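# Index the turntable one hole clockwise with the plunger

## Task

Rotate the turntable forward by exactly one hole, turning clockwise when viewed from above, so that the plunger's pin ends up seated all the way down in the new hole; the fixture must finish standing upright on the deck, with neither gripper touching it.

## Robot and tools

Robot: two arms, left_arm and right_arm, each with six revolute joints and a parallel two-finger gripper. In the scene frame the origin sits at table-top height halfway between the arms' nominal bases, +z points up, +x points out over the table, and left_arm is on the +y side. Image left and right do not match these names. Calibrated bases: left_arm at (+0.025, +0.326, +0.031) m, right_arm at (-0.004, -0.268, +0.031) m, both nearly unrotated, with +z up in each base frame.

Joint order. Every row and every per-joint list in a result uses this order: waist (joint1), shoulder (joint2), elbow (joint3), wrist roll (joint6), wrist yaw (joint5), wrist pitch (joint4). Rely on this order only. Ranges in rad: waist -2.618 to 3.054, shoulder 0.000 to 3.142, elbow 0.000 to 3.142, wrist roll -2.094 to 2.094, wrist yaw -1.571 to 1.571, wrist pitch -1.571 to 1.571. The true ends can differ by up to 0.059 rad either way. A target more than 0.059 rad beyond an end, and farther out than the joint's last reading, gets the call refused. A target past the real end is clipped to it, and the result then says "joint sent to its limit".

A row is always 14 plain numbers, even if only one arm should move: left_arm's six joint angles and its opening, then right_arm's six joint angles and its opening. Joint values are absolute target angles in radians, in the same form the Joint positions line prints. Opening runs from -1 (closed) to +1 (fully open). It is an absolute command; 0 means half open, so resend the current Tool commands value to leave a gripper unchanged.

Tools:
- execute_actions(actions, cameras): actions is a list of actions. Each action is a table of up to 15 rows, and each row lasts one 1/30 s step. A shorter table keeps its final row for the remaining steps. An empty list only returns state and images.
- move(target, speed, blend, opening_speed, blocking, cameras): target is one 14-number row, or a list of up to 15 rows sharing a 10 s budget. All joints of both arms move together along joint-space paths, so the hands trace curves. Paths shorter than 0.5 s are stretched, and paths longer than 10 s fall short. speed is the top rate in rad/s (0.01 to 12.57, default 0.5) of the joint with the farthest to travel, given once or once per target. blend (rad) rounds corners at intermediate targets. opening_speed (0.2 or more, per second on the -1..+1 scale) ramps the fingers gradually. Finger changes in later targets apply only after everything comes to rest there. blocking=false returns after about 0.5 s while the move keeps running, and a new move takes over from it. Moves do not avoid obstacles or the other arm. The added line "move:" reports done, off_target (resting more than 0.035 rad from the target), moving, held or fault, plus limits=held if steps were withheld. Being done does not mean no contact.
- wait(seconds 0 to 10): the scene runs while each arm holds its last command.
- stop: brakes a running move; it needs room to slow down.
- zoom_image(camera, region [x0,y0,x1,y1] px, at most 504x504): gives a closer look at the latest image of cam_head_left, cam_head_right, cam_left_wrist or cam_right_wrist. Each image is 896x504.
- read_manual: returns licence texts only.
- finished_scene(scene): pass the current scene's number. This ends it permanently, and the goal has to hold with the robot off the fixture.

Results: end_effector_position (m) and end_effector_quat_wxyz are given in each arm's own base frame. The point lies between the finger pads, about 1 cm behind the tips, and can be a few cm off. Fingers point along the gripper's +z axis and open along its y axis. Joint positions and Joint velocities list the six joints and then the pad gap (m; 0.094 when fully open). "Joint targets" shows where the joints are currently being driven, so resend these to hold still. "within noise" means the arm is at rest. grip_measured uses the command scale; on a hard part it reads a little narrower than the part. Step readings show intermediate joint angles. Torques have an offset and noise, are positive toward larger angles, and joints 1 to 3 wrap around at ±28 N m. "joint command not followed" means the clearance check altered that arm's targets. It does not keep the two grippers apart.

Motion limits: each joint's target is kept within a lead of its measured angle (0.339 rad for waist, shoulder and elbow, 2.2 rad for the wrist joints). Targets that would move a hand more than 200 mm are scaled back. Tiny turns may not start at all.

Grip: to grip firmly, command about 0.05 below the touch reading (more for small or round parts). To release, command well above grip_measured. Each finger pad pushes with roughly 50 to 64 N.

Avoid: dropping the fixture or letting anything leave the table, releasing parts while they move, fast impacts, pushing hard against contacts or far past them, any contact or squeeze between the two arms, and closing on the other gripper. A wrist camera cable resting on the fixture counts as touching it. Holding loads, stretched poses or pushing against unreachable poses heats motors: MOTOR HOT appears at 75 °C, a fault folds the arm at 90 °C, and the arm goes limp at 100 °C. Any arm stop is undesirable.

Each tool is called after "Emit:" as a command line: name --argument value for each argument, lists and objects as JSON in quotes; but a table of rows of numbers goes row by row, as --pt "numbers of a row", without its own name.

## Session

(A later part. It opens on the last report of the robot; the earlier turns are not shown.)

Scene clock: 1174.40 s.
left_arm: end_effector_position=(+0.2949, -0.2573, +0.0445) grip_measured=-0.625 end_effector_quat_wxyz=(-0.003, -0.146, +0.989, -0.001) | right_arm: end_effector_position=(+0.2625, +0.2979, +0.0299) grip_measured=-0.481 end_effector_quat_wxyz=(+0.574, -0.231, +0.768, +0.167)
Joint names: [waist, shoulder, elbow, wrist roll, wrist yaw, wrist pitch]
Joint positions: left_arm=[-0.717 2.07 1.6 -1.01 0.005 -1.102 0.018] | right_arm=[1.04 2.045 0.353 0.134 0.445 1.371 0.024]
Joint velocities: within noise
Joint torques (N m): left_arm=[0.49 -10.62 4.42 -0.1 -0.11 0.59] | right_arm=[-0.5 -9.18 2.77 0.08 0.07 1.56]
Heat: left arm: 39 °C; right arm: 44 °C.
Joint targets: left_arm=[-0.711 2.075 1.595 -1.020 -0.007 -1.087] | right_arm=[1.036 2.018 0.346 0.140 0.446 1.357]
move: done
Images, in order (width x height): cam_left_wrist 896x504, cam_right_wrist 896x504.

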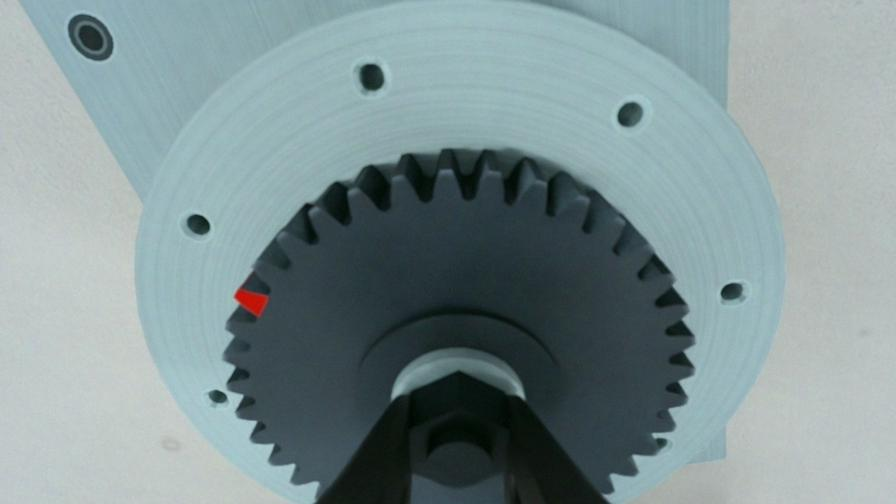

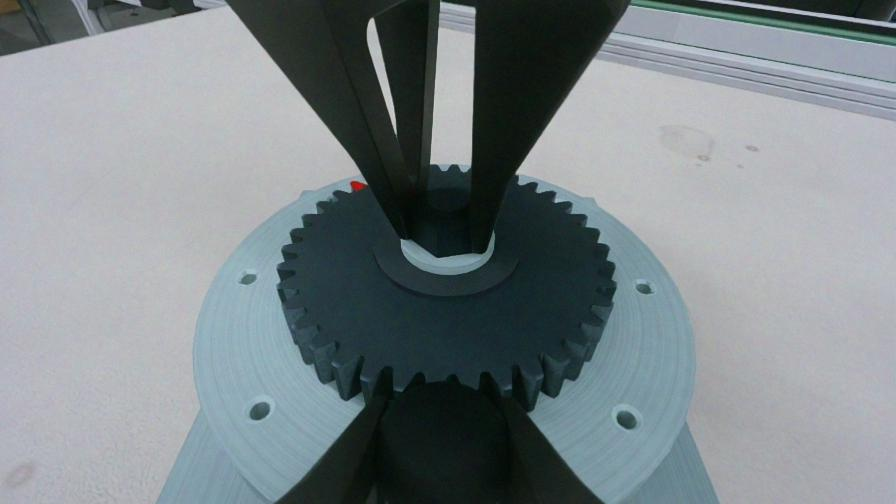

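Emit:
move --target '[-0.711, 2.0756, 1.5945, -1.02, -0.007, -1.0867, -0.8, 1.036, 1.97, 0.346, 0.14, 0.446, 1.357, -0.75]' --speed 0.1 --cameras '["cam_left_wrist", "cam_right_wrist"]'

Scene clock: 1189.53 s.
left_arm: end_effector_position=(+0.2949, -0.2573, +0.0445) grip_measured=-0.625 end_effector_quat_wxyz=(-0.003, -0.146, +0.989, -0.001) | right_arm: end_effector_position=(+0.2624, +0.2980, +0.0307) grip_measured=-0.481 end_effector_quat_wxyz=(+0.567, -0.235, +0.772, +0.165)
Joint names: [waist, shoulder, elbow, wrist roll, wrist yaw, wrist pitch]
Joint positions: left_arm=[-0.717 2.07 1.6 -1.011 0.005 -1.102 0.018] | right_arm=[1.037 2.014 0.355 0.135 0.436 1.319 0.024]
Joint velocities: within noise
Joint torques (N m): left_arm=[0.43 -10.61 4.44 -0.09 -0.12 0.58] | right_arm=[-0.14 -10.41 2.82 0.1 0.16 2.03]
Heat: left arm: 39 °C; right arm: 43 °C.
Joint targets: left_arm=[-0.711 2.075 1.595 -1.020 -0.007 -1.087] | right_arm=[1.036 1.970 0.346 0.140 0.446 1.357]
move: off_target (right_arm); right_arm: the shoulder is farthest, 0.044 rad from its target
Images, in order (width x height): cam_left_wrist 896x504, cam_right_wrist 896x504.

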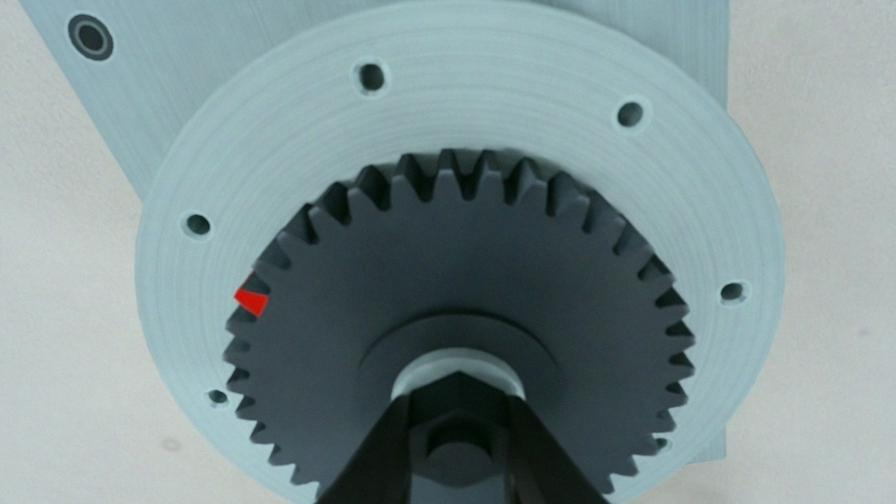

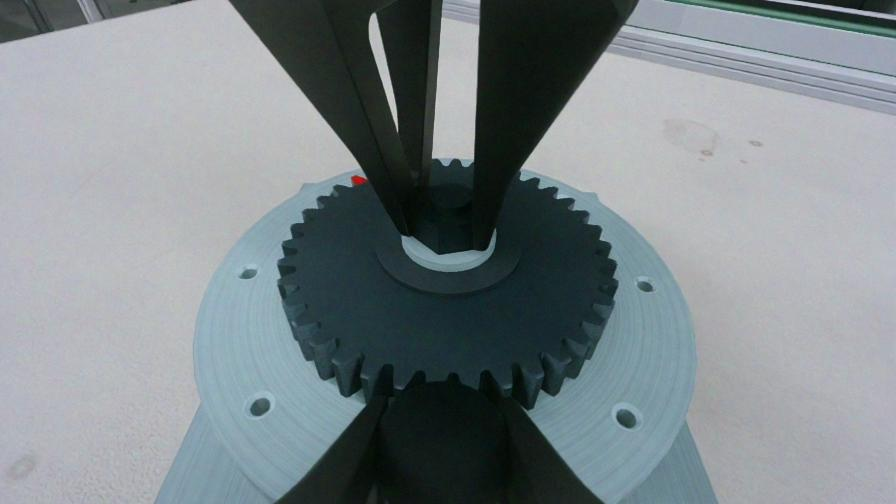

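Emit:
move --target '[-0.711, 2.0756, 1.5945, -1.02, -0.007, -1.0867, -0.8, 1.036, 1.945, 0.346, 0.14, 0.446, 1.43, -0.8]' --speed 0.1 --cameras '["cam_left_wrist", "cam_right_wrist"]'

Scene clock: 1204.87 s.
left_arm: end_effector_position=(+0.2949, -0.2573, +0.0445) grip_measured=-0.625 end_effector_quat_wxyz=(-0.003, -0.146, +0.989, -0.001) | right_arm: end_effector_position=(+0.2624, +0.2984, +0.0319) grip_measured=-0.481 end_effector_quat_wxyz=(+0.568, -0.235, +0.771, +0.166)
Joint names: [waist, shoulder, elbow, wrist roll, wrist yaw, wrist pitch]
Joint positions: left_arm=[-0.717 2.07 1.6 -1.011 0.005 -1.102 0.018] | right_arm=[1.037 2.008 0.355 0.135 0.434 1.316 0.024]
Joint velocities: within noise
Joint torques (N m): left_arm=[0.49 -10.59 4.42 -0.09 -0.11 0.58] | right_arm=[-0.13 -11.95 2.77 0.07 0.18 2.73]
Heat: left arm: 39 °C; right arm: 45 °C.
Joint targets: left_arm=[-0.711 2.075 1.595 -1.020 -0.007 -1.087] | right_arm=[1.036 1.945 0.346 0.140 0.446 1.430]
move: off_target (right_arm); right_arm: the wrist pitch is farthest, 0.114 rad from its target
Images, in order (width x height): cam_left_wrist 896x504, cam_right_wrist 896x504.

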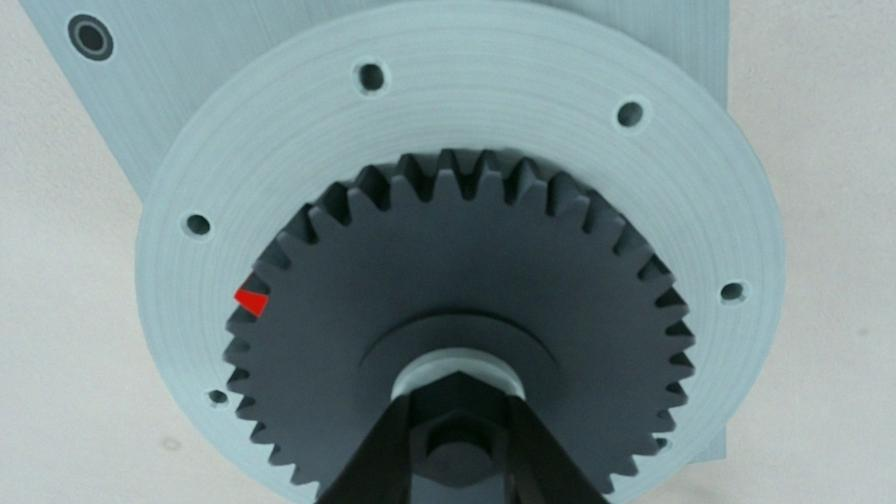

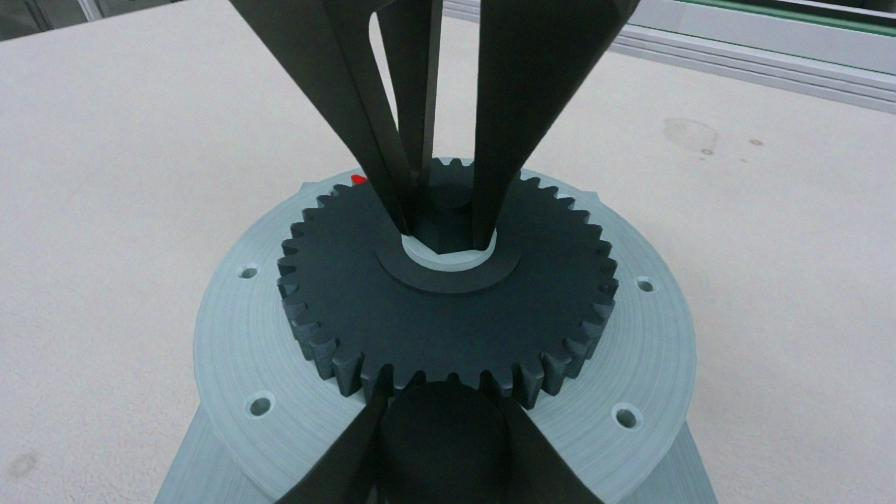

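Emit:
move --target '[-0.711, 2.0756, 1.5945, -1.02, -0.007, -1.0867, -0.8, 1.036, 1.90, 0.346, 0.14, 0.446, 1.52, -0.85]' --speed 0.1 --cameras '["cam_left_wrist", "cam_right_wrist"]'

Scene clock: 1220.70 s.
left_arm: end_effector_position=(+0.2947, -0.2576, +0.0445) grip_measured=-0.625 end_effector_quat_wxyz=(-0.003, -0.147, +0.989, -0.002) | right_arm: end_effector_position=(+0.2608, +0.2973, +0.0355) grip_measured=-0.482 end_effector_quat_wxyz=(+0.568, -0.236, +0.770, +0.169)
Joint names: [waist, shoulder, elbow, wrist roll, wrist yaw, wrist pitch]
Joint positions: left_arm=[-0.717 2.07 1.6 -1.012 0.007 -1.102 0.018] | right_arm=[1.037 1.987 0.344 0.135 0.429 1.309 0.024]
Joint velocities: within noise
Joint torques (N m): left_arm=[0.53 -10.61 4.42 -0.08 -0.13 0.57] | right_arm=[-0.14 -13.75 3.81 0.08 0.23 3.6]
Heat: left arm: 39 °C; right arm: 50 °C.
Joint targets: left_arm=[-0.711 2.075 1.595 -1.020 -0.007 -1.087] | right_arm=[1.036 1.900 0.346 0.140 0.446 1.520]
move: off_target (right_arm); right_arm: the wrist pitch is farthest, 0.211 rad from its target
Images, in order (width x height): cam_left_wrist 896x504, cam_right_wrist 896x504.

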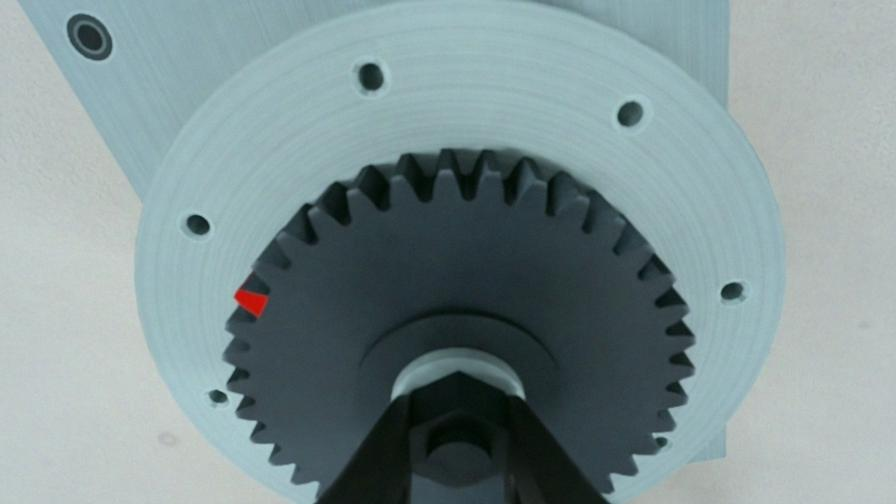

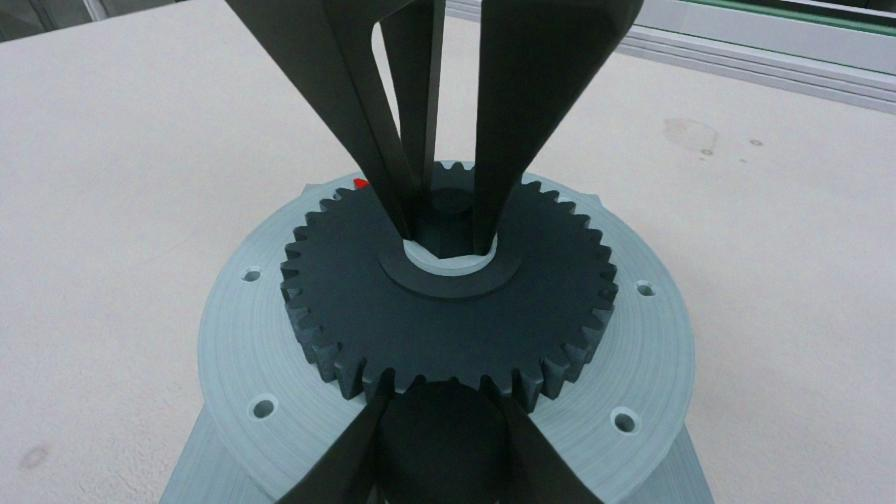

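Emit:
move --target '[-0.711, 2.0756, 1.5945, -1.02, -0.007, -1.0867, -0.8, 1.036, 1.86, 0.35, 0.14, 0.446, 1.57, -0.85]' --speed 0.1 --cameras '["cam_left_wrist", "cam_right_wrist"]'

Scene clock: 1228.43 s.
left_arm: end_effector_position=(+0.2940, -0.2583, +0.0445) grip_measured=-0.625 end_effector_quat_wxyz=(-0.006, -0.147, +0.989, -0.004) | right_arm: end_effector_position=(+0.2600, +0.2968, +0.0383) grip_measured=-0.482 end_effector_quat_wxyz=(+0.567, -0.237, +0.771, +0.170)
Joint names: [waist, shoulder, elbow, wrist roll, wrist yaw, wrist pitch]
Joint positions: left_arm=[-0.717 2.07 1.6 -1.012 0.013 -1.103 0.018] | right_arm=[1.036 1.962 0.34 0.135 0.424 1.286 0.024]
Joint velocities: within noise
Joint torques (N m): left_arm=[0.47 -10.62 4.45 -0.09 -0.2 0.58] | right_arm=[-0.02 -14.84 4.78 0.06 0.28 4.13]
Heat: left arm: 39 °C; right arm: 52 °C.
Joint targets: left_arm=[-0.711 2.075 1.595 -1.020 -0.007 -1.087] | right_arm=[1.036 1.860 0.350 0.140 0.446 1.555]
joint sent to its limit (right arm) — the wrist pitch, upper limit.
move: off_target (right_arm); right_arm: the wrist pitch is farthest, 0.284 rad from its target
Images, in order (width x height): cam_left_wrist 896x504, cam_right_wrist 896x504.

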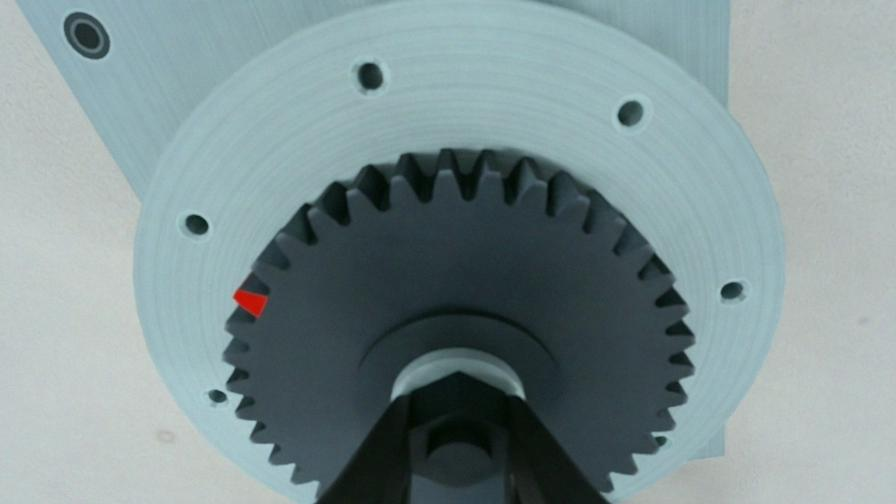

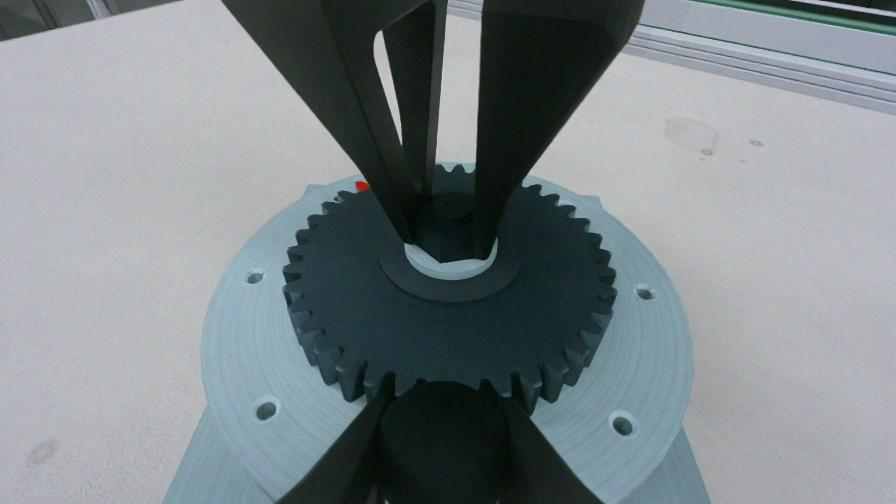

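Emit:
move --target '[-0.711, 2.0756, 1.5945, -0.85, -0.007, -1.0867, -0.8, 1.036, 1.86, 0.35, 0.14, 0.446, 1.555, -0.85]' --speed 0.2 --cameras '["cam_left_wrist", "cam_right_wrist"]'

Scene clock: 1236.17 s.
left_arm: end_effector_position=(+0.2939, -0.2582, +0.0445) grip_measured=-0.625 end_effector_quat_wxyz=(-0.005, -0.075, +0.997, -0.004) | right_arm: end_effector_position=(+0.2600, +0.2968, +0.0383) grip_measured=-0.482 end_effector_quat_wxyz=(+0.567, -0.237, +0.771, +0.170)
Joint names: [waist, shoulder, elbow, wrist roll, wrist yaw, wrist pitch]
Joint positions: left_arm=[-0.717 2.07 1.6 -0.868 0.013 -1.103 0.018] | right_arm=[1.036 1.962 0.34 0.136 0.424 1.286 0.024]
Joint velocities: within noise
Joint torques (N m): left_arm=[0.47 -10.59 4.41 0.19 -0.19 0.59] | right_arm=[-0.05 -14.83 4.78 0.06 0.29 4.14]
Heat: left arm: 39 °C; right arm: 56 °C.
Joint targets: left_arm=[-0.711 2.075 1.595 -0.850 -0.007 -1.087] | right_arm=[1.036 1.860 0.350 0.140 0.446 1.555]
move: off_target (right_arm); right_arm: the wrist pitch is farthest, 0.269 rad from its target
Images, in order (width x height): cam_left_wrist 896x504, cam_right_wrist 896x504.

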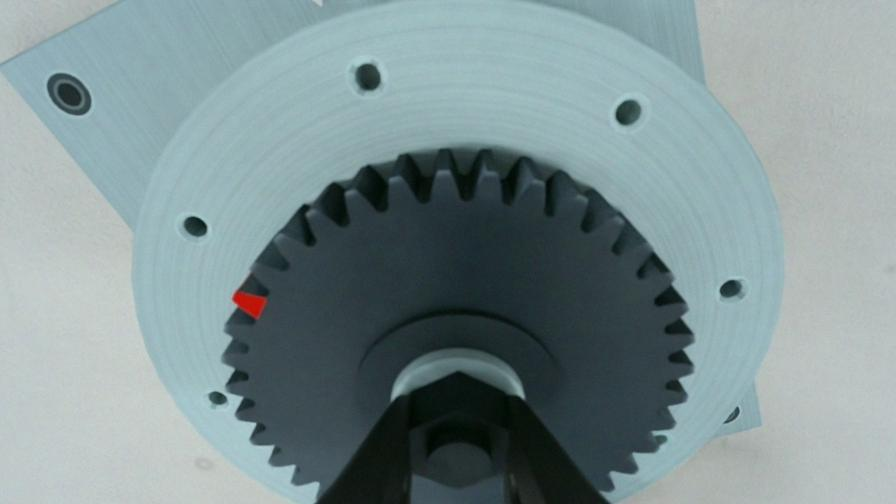

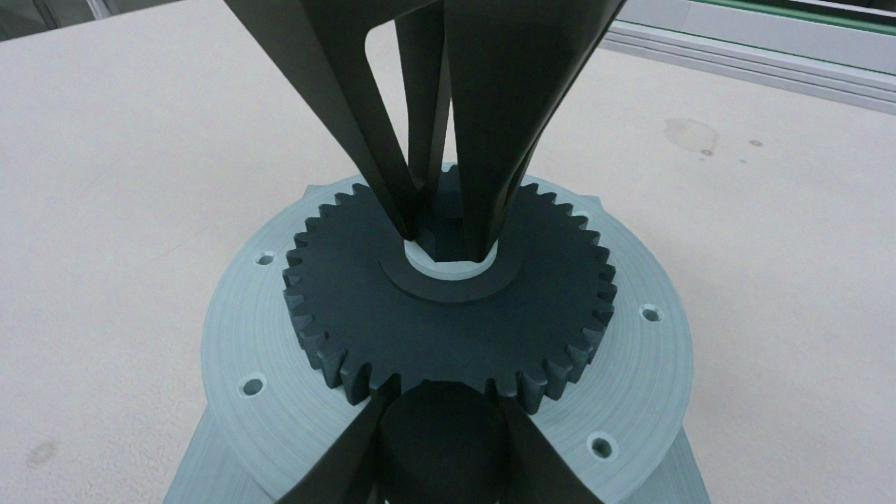

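Emit:
move --pt "-0.711 2.0756 1.5945 -0.5 -0.007 -1.0867 -0.8 1.036 1.86 0.35 0.14 0.446 1.555 -0.85" --pt "-0.711 2.0756 1.5945 -0.5 -0.007 -1.0867 -0.8 1.036 2.02 0.346 0.14 0.446 1.40 -0.85" --speed 0.3 --cameras '["cam_left_wrist", "cam_right_wrist"]'

Scene clock: 1250.30 s.
left_arm: end_effector_position=(+0.2939, -0.2581, +0.0445) grip_measured=-0.625 end_effector_quat_wxyz=(-0.005, +0.098, +0.995, -0.004) | right_arm: end_effector_position=(+0.2613, +0.2950, +0.0347) grip_measured=-0.482 end_effector_quat_wxyz=(+0.572, -0.231, +0.768, +0.169)
Joint names: [waist, shoulder, elbow, wrist roll, wrist yaw, wrist pitch]
Joint positions: left_arm=[-0.717 2.07 1.6 -0.52 0.012 -1.103 0.018] | right_arm=[1.036 2.006 0.337 0.136 0.436 1.345 0.024]
Joint velocities: within noise
Joint torques (N m): left_arm=[0.46 -10.62 4.41 0.25 -0.18 0.59] | right_arm=[-0.06 -5.65 4.36 0.07 0.15 2.18]
Heat: left arm: 40 °C; right arm: 59 °C.
Joint targets: left_arm=[-0.711 2.075 1.595 -0.500 -0.007 -1.087] | right_arm=[1.036 2.020 0.346 0.140 0.446 1.400]
move: off_target (right_arm); right_arm: the wrist pitch is farthest, 0.055 rad from its target
Images, in order (width x height): cam_left_wrist 896x504, cam_right_wrist 896x504.

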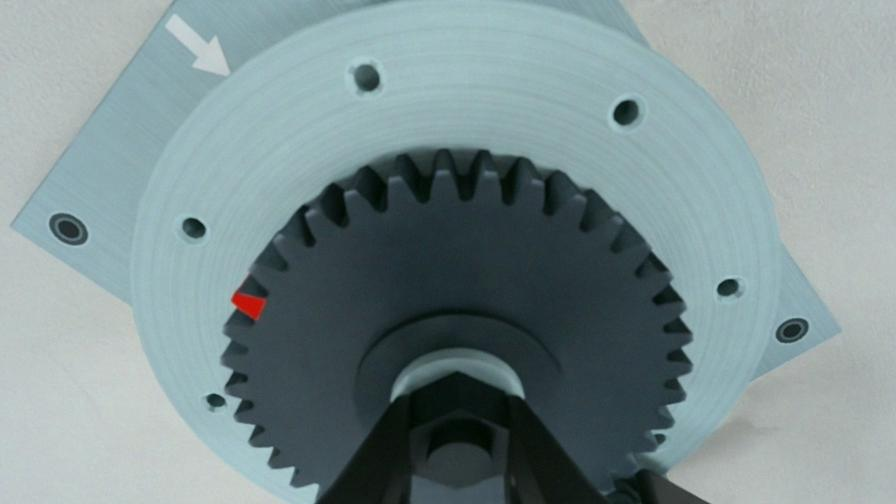

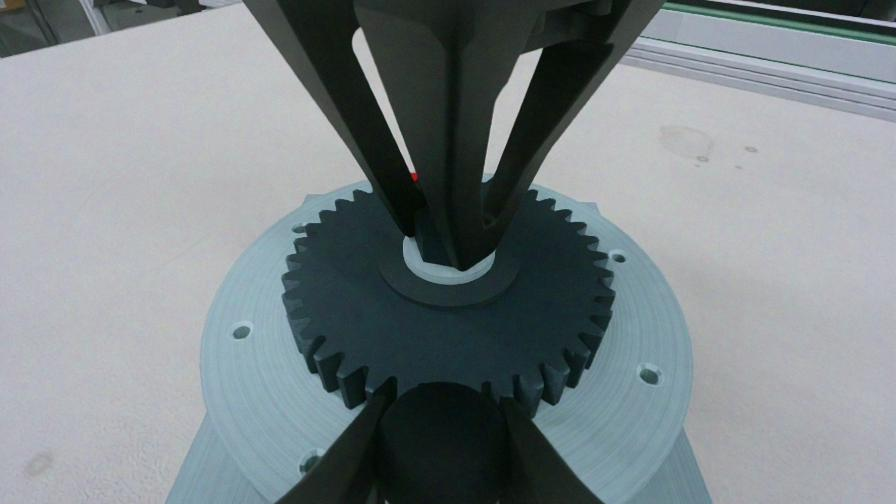

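Emit:
move --target '[-0.711, 2.0756, 1.5945, -0.5, -0.007, -1.0867, -0.8, 1.036, 2.02, 0.346, 0.14, 0.446, 1.40, 0.0]' --speed 0.2 --opening_speed 0.6 --cameras '["cam_right_wrist"]'

Scene clock: 1261.10 s.
left_arm: end_effector_position=(+0.2939, -0.2581, +0.0445) grip_measured=-0.625 end_effector_quat_wxyz=(-0.005, +0.099, +0.995, -0.004) | right_arm: end_effector_position=(+0.2625, +0.2971, +0.0425) grip_measured=-0.002 end_effector_quat_wxyz=(+0.583, -0.224, +0.761, +0.179)
Joint names: [waist, shoulder, elbow, wrist roll, wrist yaw, wrist pitch]
Joint positions: left_arm=[-0.717 2.07 1.6 -0.52 0.012 -1.103 0.018] | right_arm=[1.036 2.007 0.337 0.136 0.436 1.382 0.047]
Joint velocities: within noise
Joint torques (N m): left_arm=[0.47 -10.59 4.45 0.24 -0.18 0.59] | right_arm=[-0.08 -5.79 4.42 0.08 0.16 1.86]
Heat: left arm: 40 °C; right arm: 55 °C.
Joint targets: left_arm=[-0.711 2.075 1.595 -0.500 -0.007 -1.087] | right_arm=[1.036 2.020 0.346 0.140 0.446 1.400]
move: done
Images, in order (width x height): cam_right_wrist 896x504.

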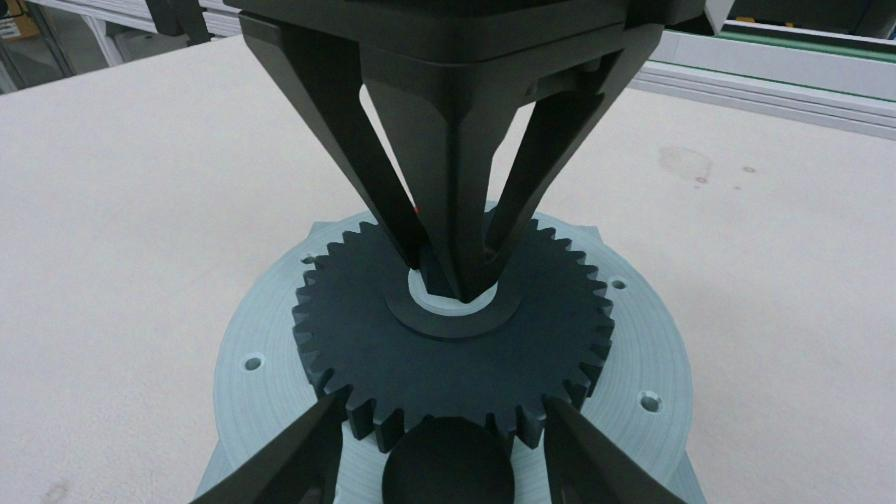

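Emit:
move --target '[-0.711, 2.0756, 1.5945, -0.21, -0.007, -1.0867, -0.8, 1.036, 2.02, 0.346, 0.14, 0.446, 1.40, 0.0]' --speed 0.2 --cameras '["cam_right_wrist", "cam_left_wrist"]'

Scene clock: 1270.60 s.
left_arm: end_effector_position=(+0.2939, -0.2579, +0.0445) grip_measured=-0.626 end_effector_quat_wxyz=(-0.004, +0.228, +0.974, -0.004) | right_arm: end_effector_position=(+0.2626, +0.2971, +0.0426) grip_measured=-0.002 end_effector_quat_wxyz=(+0.583, -0.223, +0.760, +0.179)
Joint names: [waist, shoulder, elbow, wrist roll, wrist yaw, wrist pitch]
Joint positions: left_arm=[-0.717 2.07 1.6 -0.257 0.012 -1.104 0.018] | right_arm=[1.036 2.007 0.337 0.136 0.436 1.382 0.047]
Joint velocities: within noise
Joint torques (N m): left_arm=[0.49 -10.62 4.4 0.55 -0.17 0.6] | right_arm=[-0.02 -5.7 4.41 0.07 0.15 1.86]
Heat: left arm: 40 °C; right arm: 53 °C.
Joint targets: left_arm=[-0.711 2.075 1.595 -0.210 -0.007 -1.087] | right_arm=[1.036 2.020 0.346 0.140 0.446 1.400]
move: off_target (left_arm); left_arm: the wrist roll is farthest, 0.047 rad from its target
Images, in order (width x height): cam_left_wrist 896x504, cam_right_wrist 896x504.

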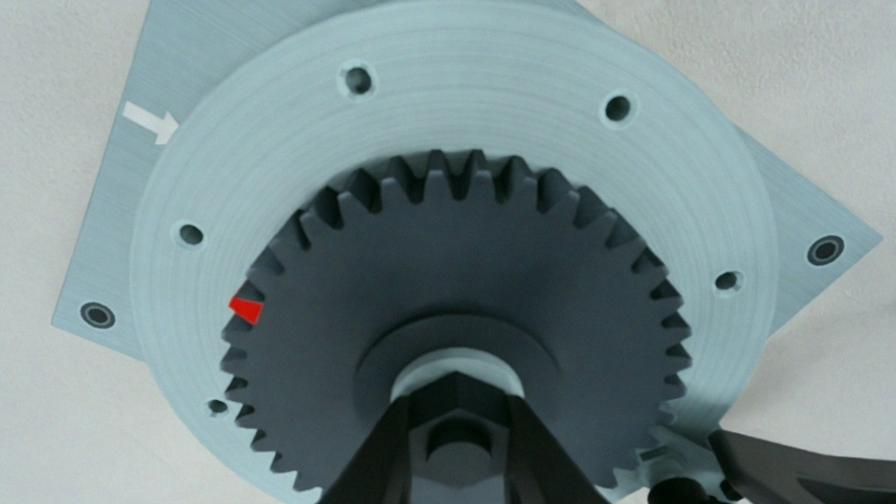

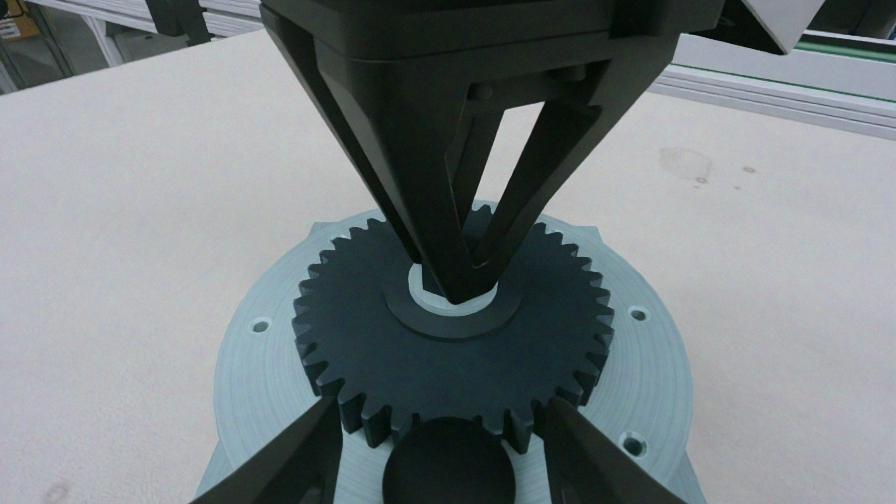

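Emit:
move --target '[-0.711, 2.0756, 1.5945, -0.17, -0.007, -1.0867, -0.8, 1.036, 2.02, 0.346, 0.14, 0.446, 1.40, 0.0]' --speed 0.1 --cameras '["cam_right_wrist", "cam_left_wrist"]'

Scene clock: 1278.00 s.
left_arm: end_effector_position=(+0.2939, -0.2578, +0.0445) grip_measured=-0.626 end_effector_quat_wxyz=(-0.004, +0.249, +0.968, -0.004) | right_arm: end_effector_position=(+0.2626, +0.2971, +0.0426) grip_measured=-0.002 end_effector_quat_wxyz=(+0.583, -0.223, +0.760, +0.179)
Joint names: [waist, shoulder, elbow, wrist roll, wrist yaw, wrist pitch]
Joint positions: left_arm=[-0.717 2.07 1.6 -0.214 0.012 -1.104 0.018] | right_arm=[1.036 2.007 0.337 0.136 0.436 1.382 0.047]
Joint velocities: within noise
Joint torques (N m): left_arm=[0.5 -10.58 4.41 0.51 -0.17 0.61] | right_arm=[-0.02 -5.75 4.38 0.08 0.15 1.86]
Heat: left arm: 40 °C; right arm: 52 °C.
Joint targets: left_arm=[-0.711 2.075 1.595 -0.170 -0.007 -1.087] | right_arm=[1.036 2.020 0.346 0.140 0.446 1.400]
move: off_target (left_arm); left_arm: the wrist roll is farthest, 0.044 rad from its target
Images, in order (width x height): cam_left_wrist 896x504, cam_right_wrist 896x504.

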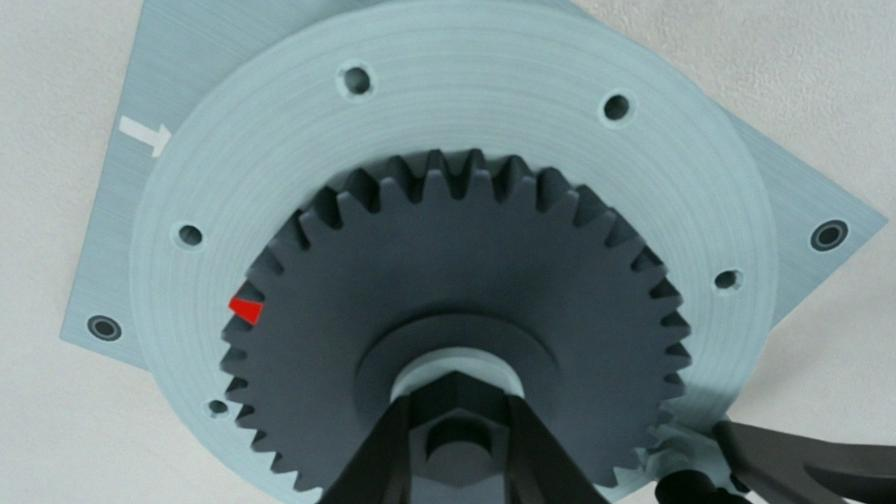

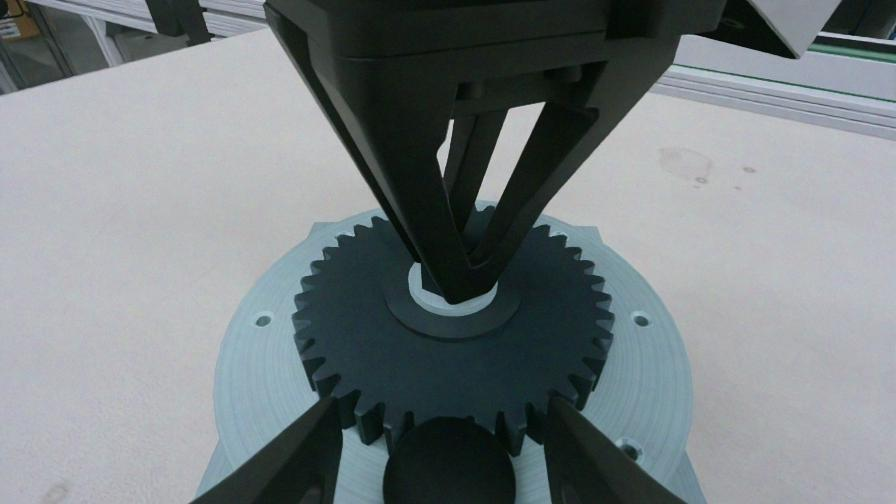

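Emit:
move --target '[-0.711, 2.0756, 1.5945, -0.13, -0.007, -1.0867, -0.8, 1.036, 2.02, 0.346, 0.14, 0.446, 1.40, 0.0]' --speed 0.1 --cameras '["cam_right_wrist", "cam_left_wrist"]'

Scene clock: 1291.03 s.
left_arm: end_effector_position=(+0.2939, -0.2578, +0.0445) grip_measured=-0.626 end_effector_quat_wxyz=(-0.004, +0.267, +0.964, -0.004) | right_arm: end_effector_position=(+0.2626, +0.2971, +0.0426) grip_measured=-0.002 end_effector_quat_wxyz=(+0.583, -0.223, +0.760, +0.179)
Joint names: [waist, shoulder, elbow, wrist roll, wrist yaw, wrist pitch]
Joint positions: left_arm=[-0.717 2.07 1.6 -0.178 0.011 -1.104 0.018] | right_arm=[1.036 2.007 0.337 0.136 0.436 1.382 0.047]
Joint velocities: within noise
Joint torques (N m): left_arm=[0.5 -10.58 4.4 0.56 -0.17 0.59] | right_arm=[-0.05 -5.74 4.42 0.06 0.15 1.86]
Heat: left arm: 40 °C; right arm: 51 °C.
Joint targets: left_arm=[-0.711 2.075 1.595 -0.130 -0.007 -1.087] | right_arm=[1.036 2.020 0.346 0.140 0.446 1.400]
move: off_target (left_arm); left_arm: the wrist roll is farthest, 0.048 rad from its target
Images, in order (width x height): cam_left_wrist 896x504, cam_right_wrist 896x504.

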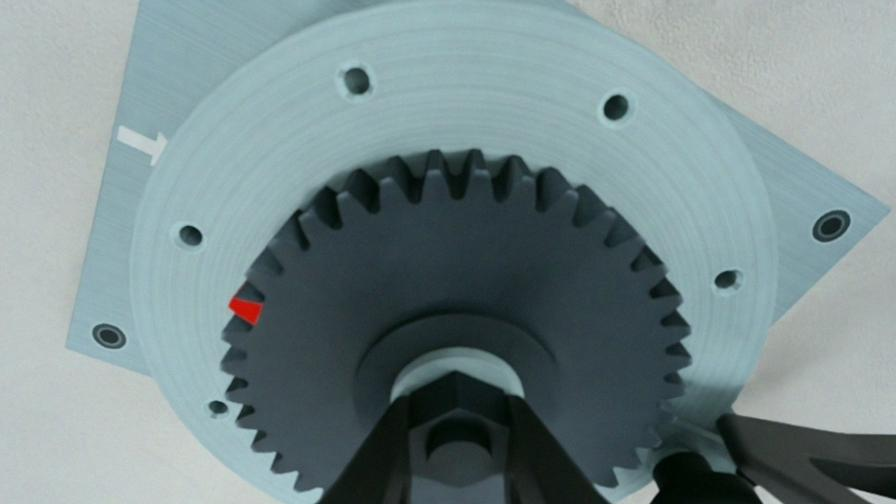

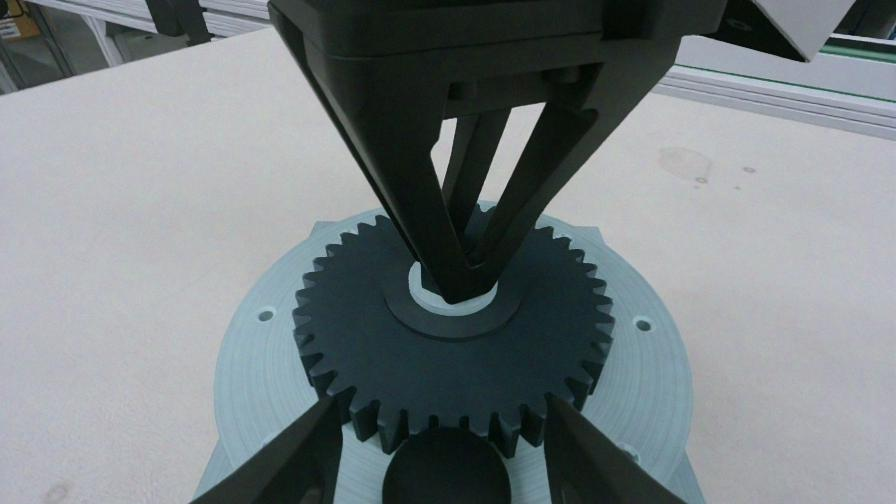

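Emit:
move --target '[-0.711, 2.0756, 1.5945, -0.10, -0.007, -1.0867, -0.8, 1.036, 2.02, 0.346, 0.14, 0.446, 1.40, 0.0]' --speed 0.1 --cameras '["cam_right_wrist", "cam_left_wrist"]'

Scene clock: 1298.17 s.
left_arm: end_effector_position=(+0.2939, -0.2578, +0.0445) grip_measured=-0.626 end_effector_quat_wxyz=(-0.004, +0.274, +0.962, -0.004) | right_arm: end_effector_position=(+0.2626, +0.2971, +0.0426) grip_measured=-0.002 end_effector_quat_wxyz=(+0.583, -0.223, +0.760, +0.179)
Joint names: [waist, shoulder, elbow, wrist roll, wrist yaw, wrist pitch]
Joint positions: left_arm=[-0.717 2.07 1.6 -0.162 0.011 -1.104 0.018] | right_arm=[1.036 2.007 0.337 0.136 0.436 1.382 0.047]
Joint velocities: within noise
Joint torques (N m): left_arm=[0.47 -10.63 4.4 0.72 -0.16 0.59] | right_arm=[-0.03 -5.79 4.38 0.07 0.15 1.86]
Heat: left arm: 40 °C; right arm: 51 °C.
Joint targets: left_arm=[-0.711 2.075 1.595 -0.100 -0.007 -1.087] | right_arm=[1.036 2.020 0.346 0.140 0.446 1.400]
move: off_target (left_arm); left_arm: the wrist roll is farthest, 0.062 rad from its target
Images, in order (width x height): cam_left_wrist 896x504, cam_right_wrist 896x504.

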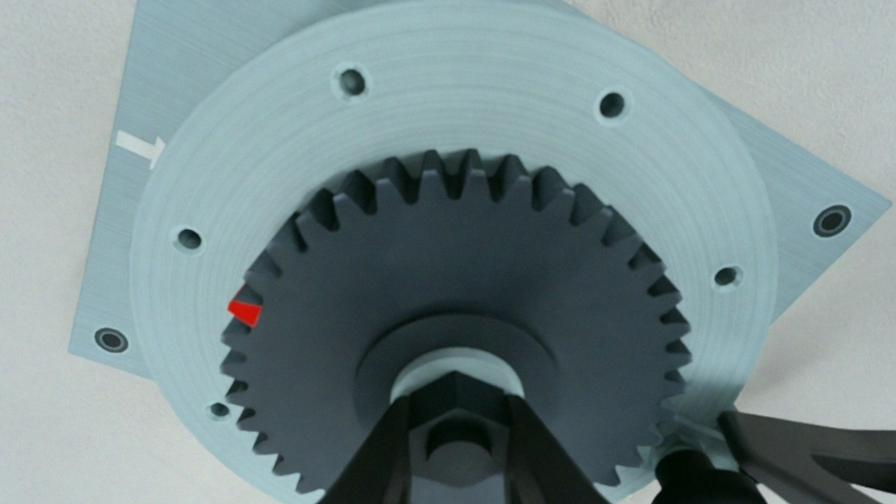

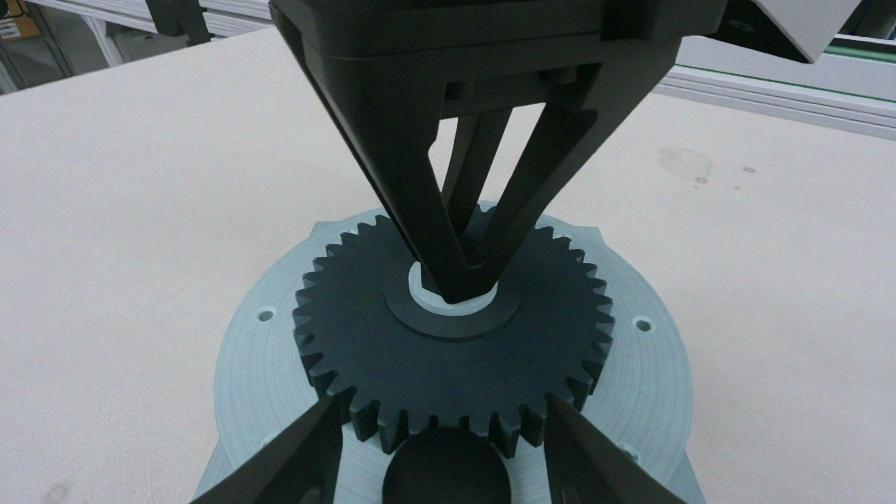

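Emit:
move --pt "-0.711 2.0756 1.5945 -0.16 -0.007 -1.0867 -0.8 1.036 2.02 0.346 0.14 0.446 1.40 0.0" --pt "-0.711 2.0756 1.5945 -0.16 -0.007 -1.0867 0.0 1.036 2.02 0.346 0.14 0.446 1.40 0.0" --pt "-0.711 2.0466 1.7095 -0.16 0 -1.242 0.0 1.036 2.02 0.346 0.14 0.446 1.40 0.0" --speed 0.3 --opening_speed 1.0 --cameras '["cam_right_wrist", "cam_left_wrist"]'

Scene clock: 1316.50 s.
left_arm: end_effector_position=(+0.2910, -0.2529, +0.0655) grip_measured=-0.002 end_effector_quat_wxyz=(-0.019, +0.270, +0.963, +0.008) | right_arm: end_effector_position=(+0.2626, +0.2971, +0.0426) grip_measured=-0.002 end_effector_quat_wxyz=(+0.583, -0.223, +0.760, +0.179)
Joint names: [waist, shoulder, elbow, wrist roll, wrist yaw, wrist pitch]
Joint positions: left_arm=[-0.717 2.07 1.684 -0.17 0.001 -1.226 0.047] | right_arm=[1.036 2.007 0.337 0.136 0.436 1.382 0.047]
Joint velocities: within noise
Joint torques (N m): left_arm=[0.47 -13.41 6.87 0.12 -0.02 0.12] | right_arm=[-0.03 -5.76 4.41 0.06 0.14 1.86]
Heat: left arm: 40 °C; right arm: 51 °C.
Joint targets: left_arm=[-0.711 2.046 1.710 -0.160 0.000 -1.242] | right_arm=[1.036 2.020 0.346 0.140 0.446 1.400]
move: done
Images, in order (width x height): cam_left_wrist 896x504, cam_right_wrist 896x504.

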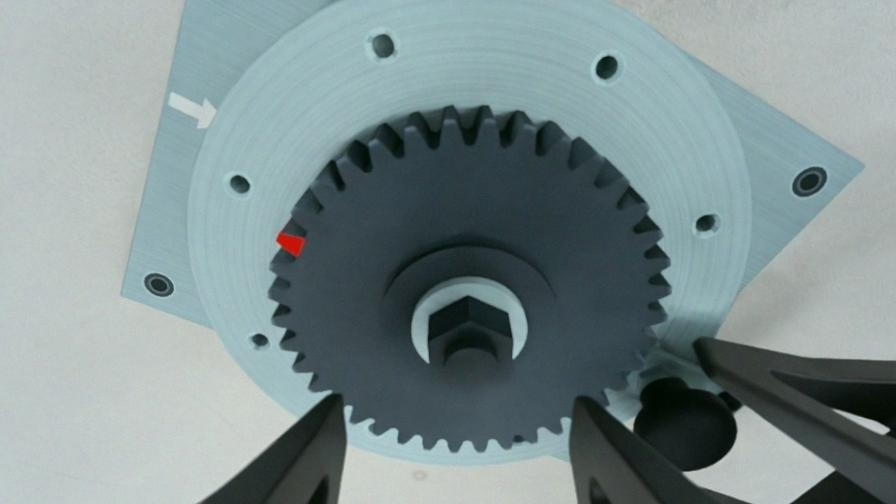

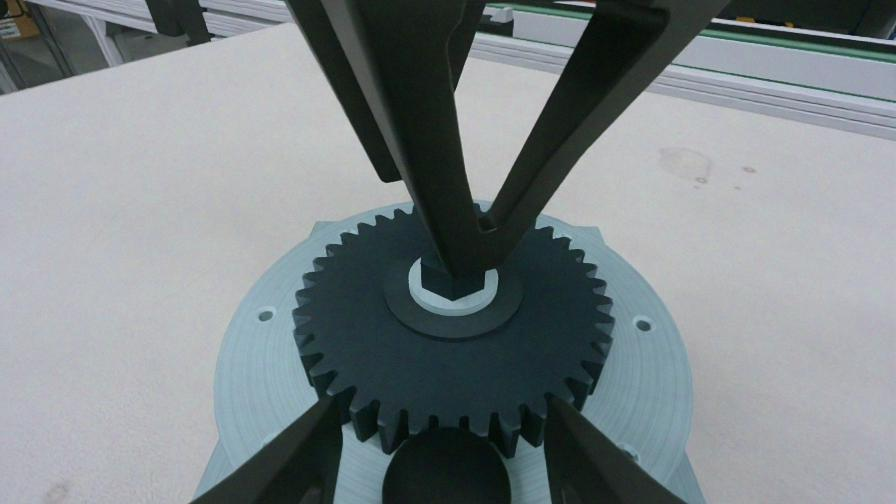

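Emit:
move --pt "-0.711 2.0385 1.895 -0.16 0 -1.4275 0.0 1.036 1.7932 0.37 0.14 0.446 1.11 0.0" --pt "-0.35 2.0385 1.895 0 0 -1.4275 0.5 0.896 1.0914 0.1233 0 0 0.618 0.5" --speed 0.5 --cameras '["cam_right_wrist", "cam_left_wrist"]'

Emit:
zoom_image --camera "cam_right_wrist" --region '[360, 160, 680, 504]'

Emit:
zoom_image --camera "cam_right_wrist" --region '[410, 280, 540, 480]'

Scene clock: 1334.53 s.
left_arm: end_effector_position=(+0.3649, -0.1319, +0.1123) grip_measured=+0.498 end_effector_quat_wxyz=(-0.020, +0.169, +0.985, +0.003) | right_arm: end_effector_position=(+0.2004, +0.2531, +0.1011) grip_measured=+0.498 end_effector_quat_wxyz=(+0.517, -0.352, +0.740, +0.248)
Joint names: [waist, shoulder, elbow, wrist roll, wrist yaw, wrist pitch]
Joint positions: left_arm=[-0.349 2.07 1.87 -0.009 0.001 -1.412 0.07] | right_arm=[0.904 1.106 0.134 0.008 0.012 0.623 0.07]
Joint velocities: within noise
Joint torques (N m): left_arm=[-0.12 -14.2 6.82 0.12 -0.01 0.13] | right_arm=[-0.87 -3.1 6.76 -0.07 -0.12 1.69]
Heat: left arm: 41 °C; right arm: 50 °C.
Joint targets: left_arm=[-0.350 2.038 1.895 0.000 0.000 -1.427] | right_arm=[0.896 1.091 0.123 0.000 0.000 0.618]
move: done
Images, in order (width x height): cam_left_wrist 896x504, cam_right_wrist 896x504.

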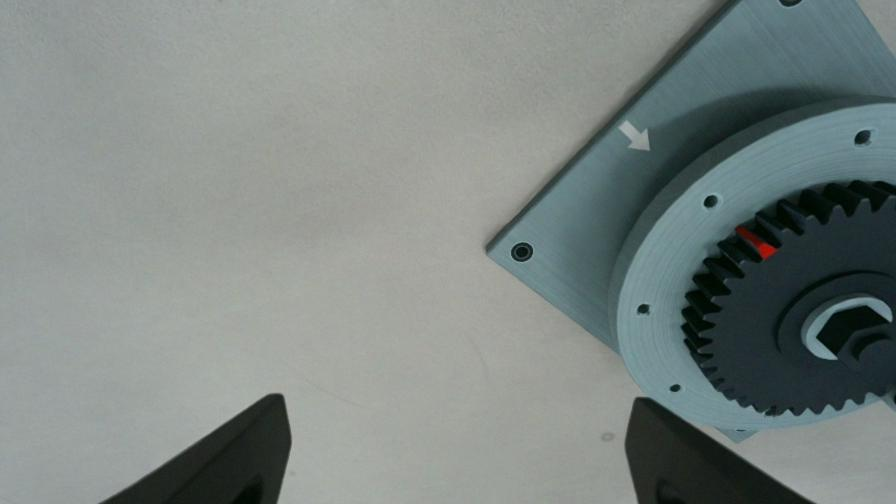

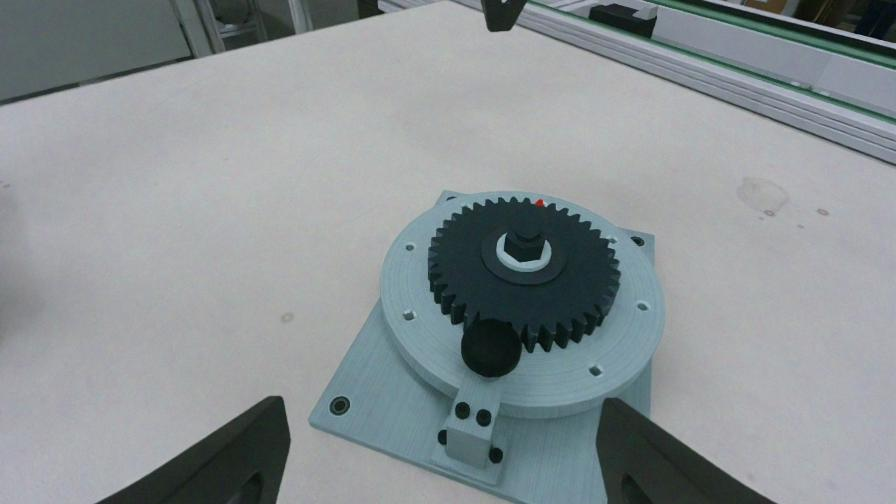

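Scaled by 1.465 from the camera's 896x504 image, which has a finer 1280x720 frame.

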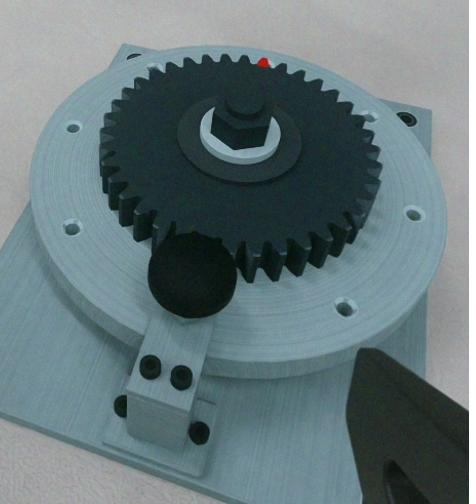

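Scaled by 2.520 from the camera's 896x504 image, which has a finer 1280x720 frame.

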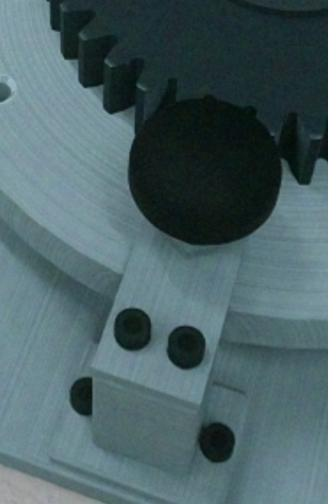

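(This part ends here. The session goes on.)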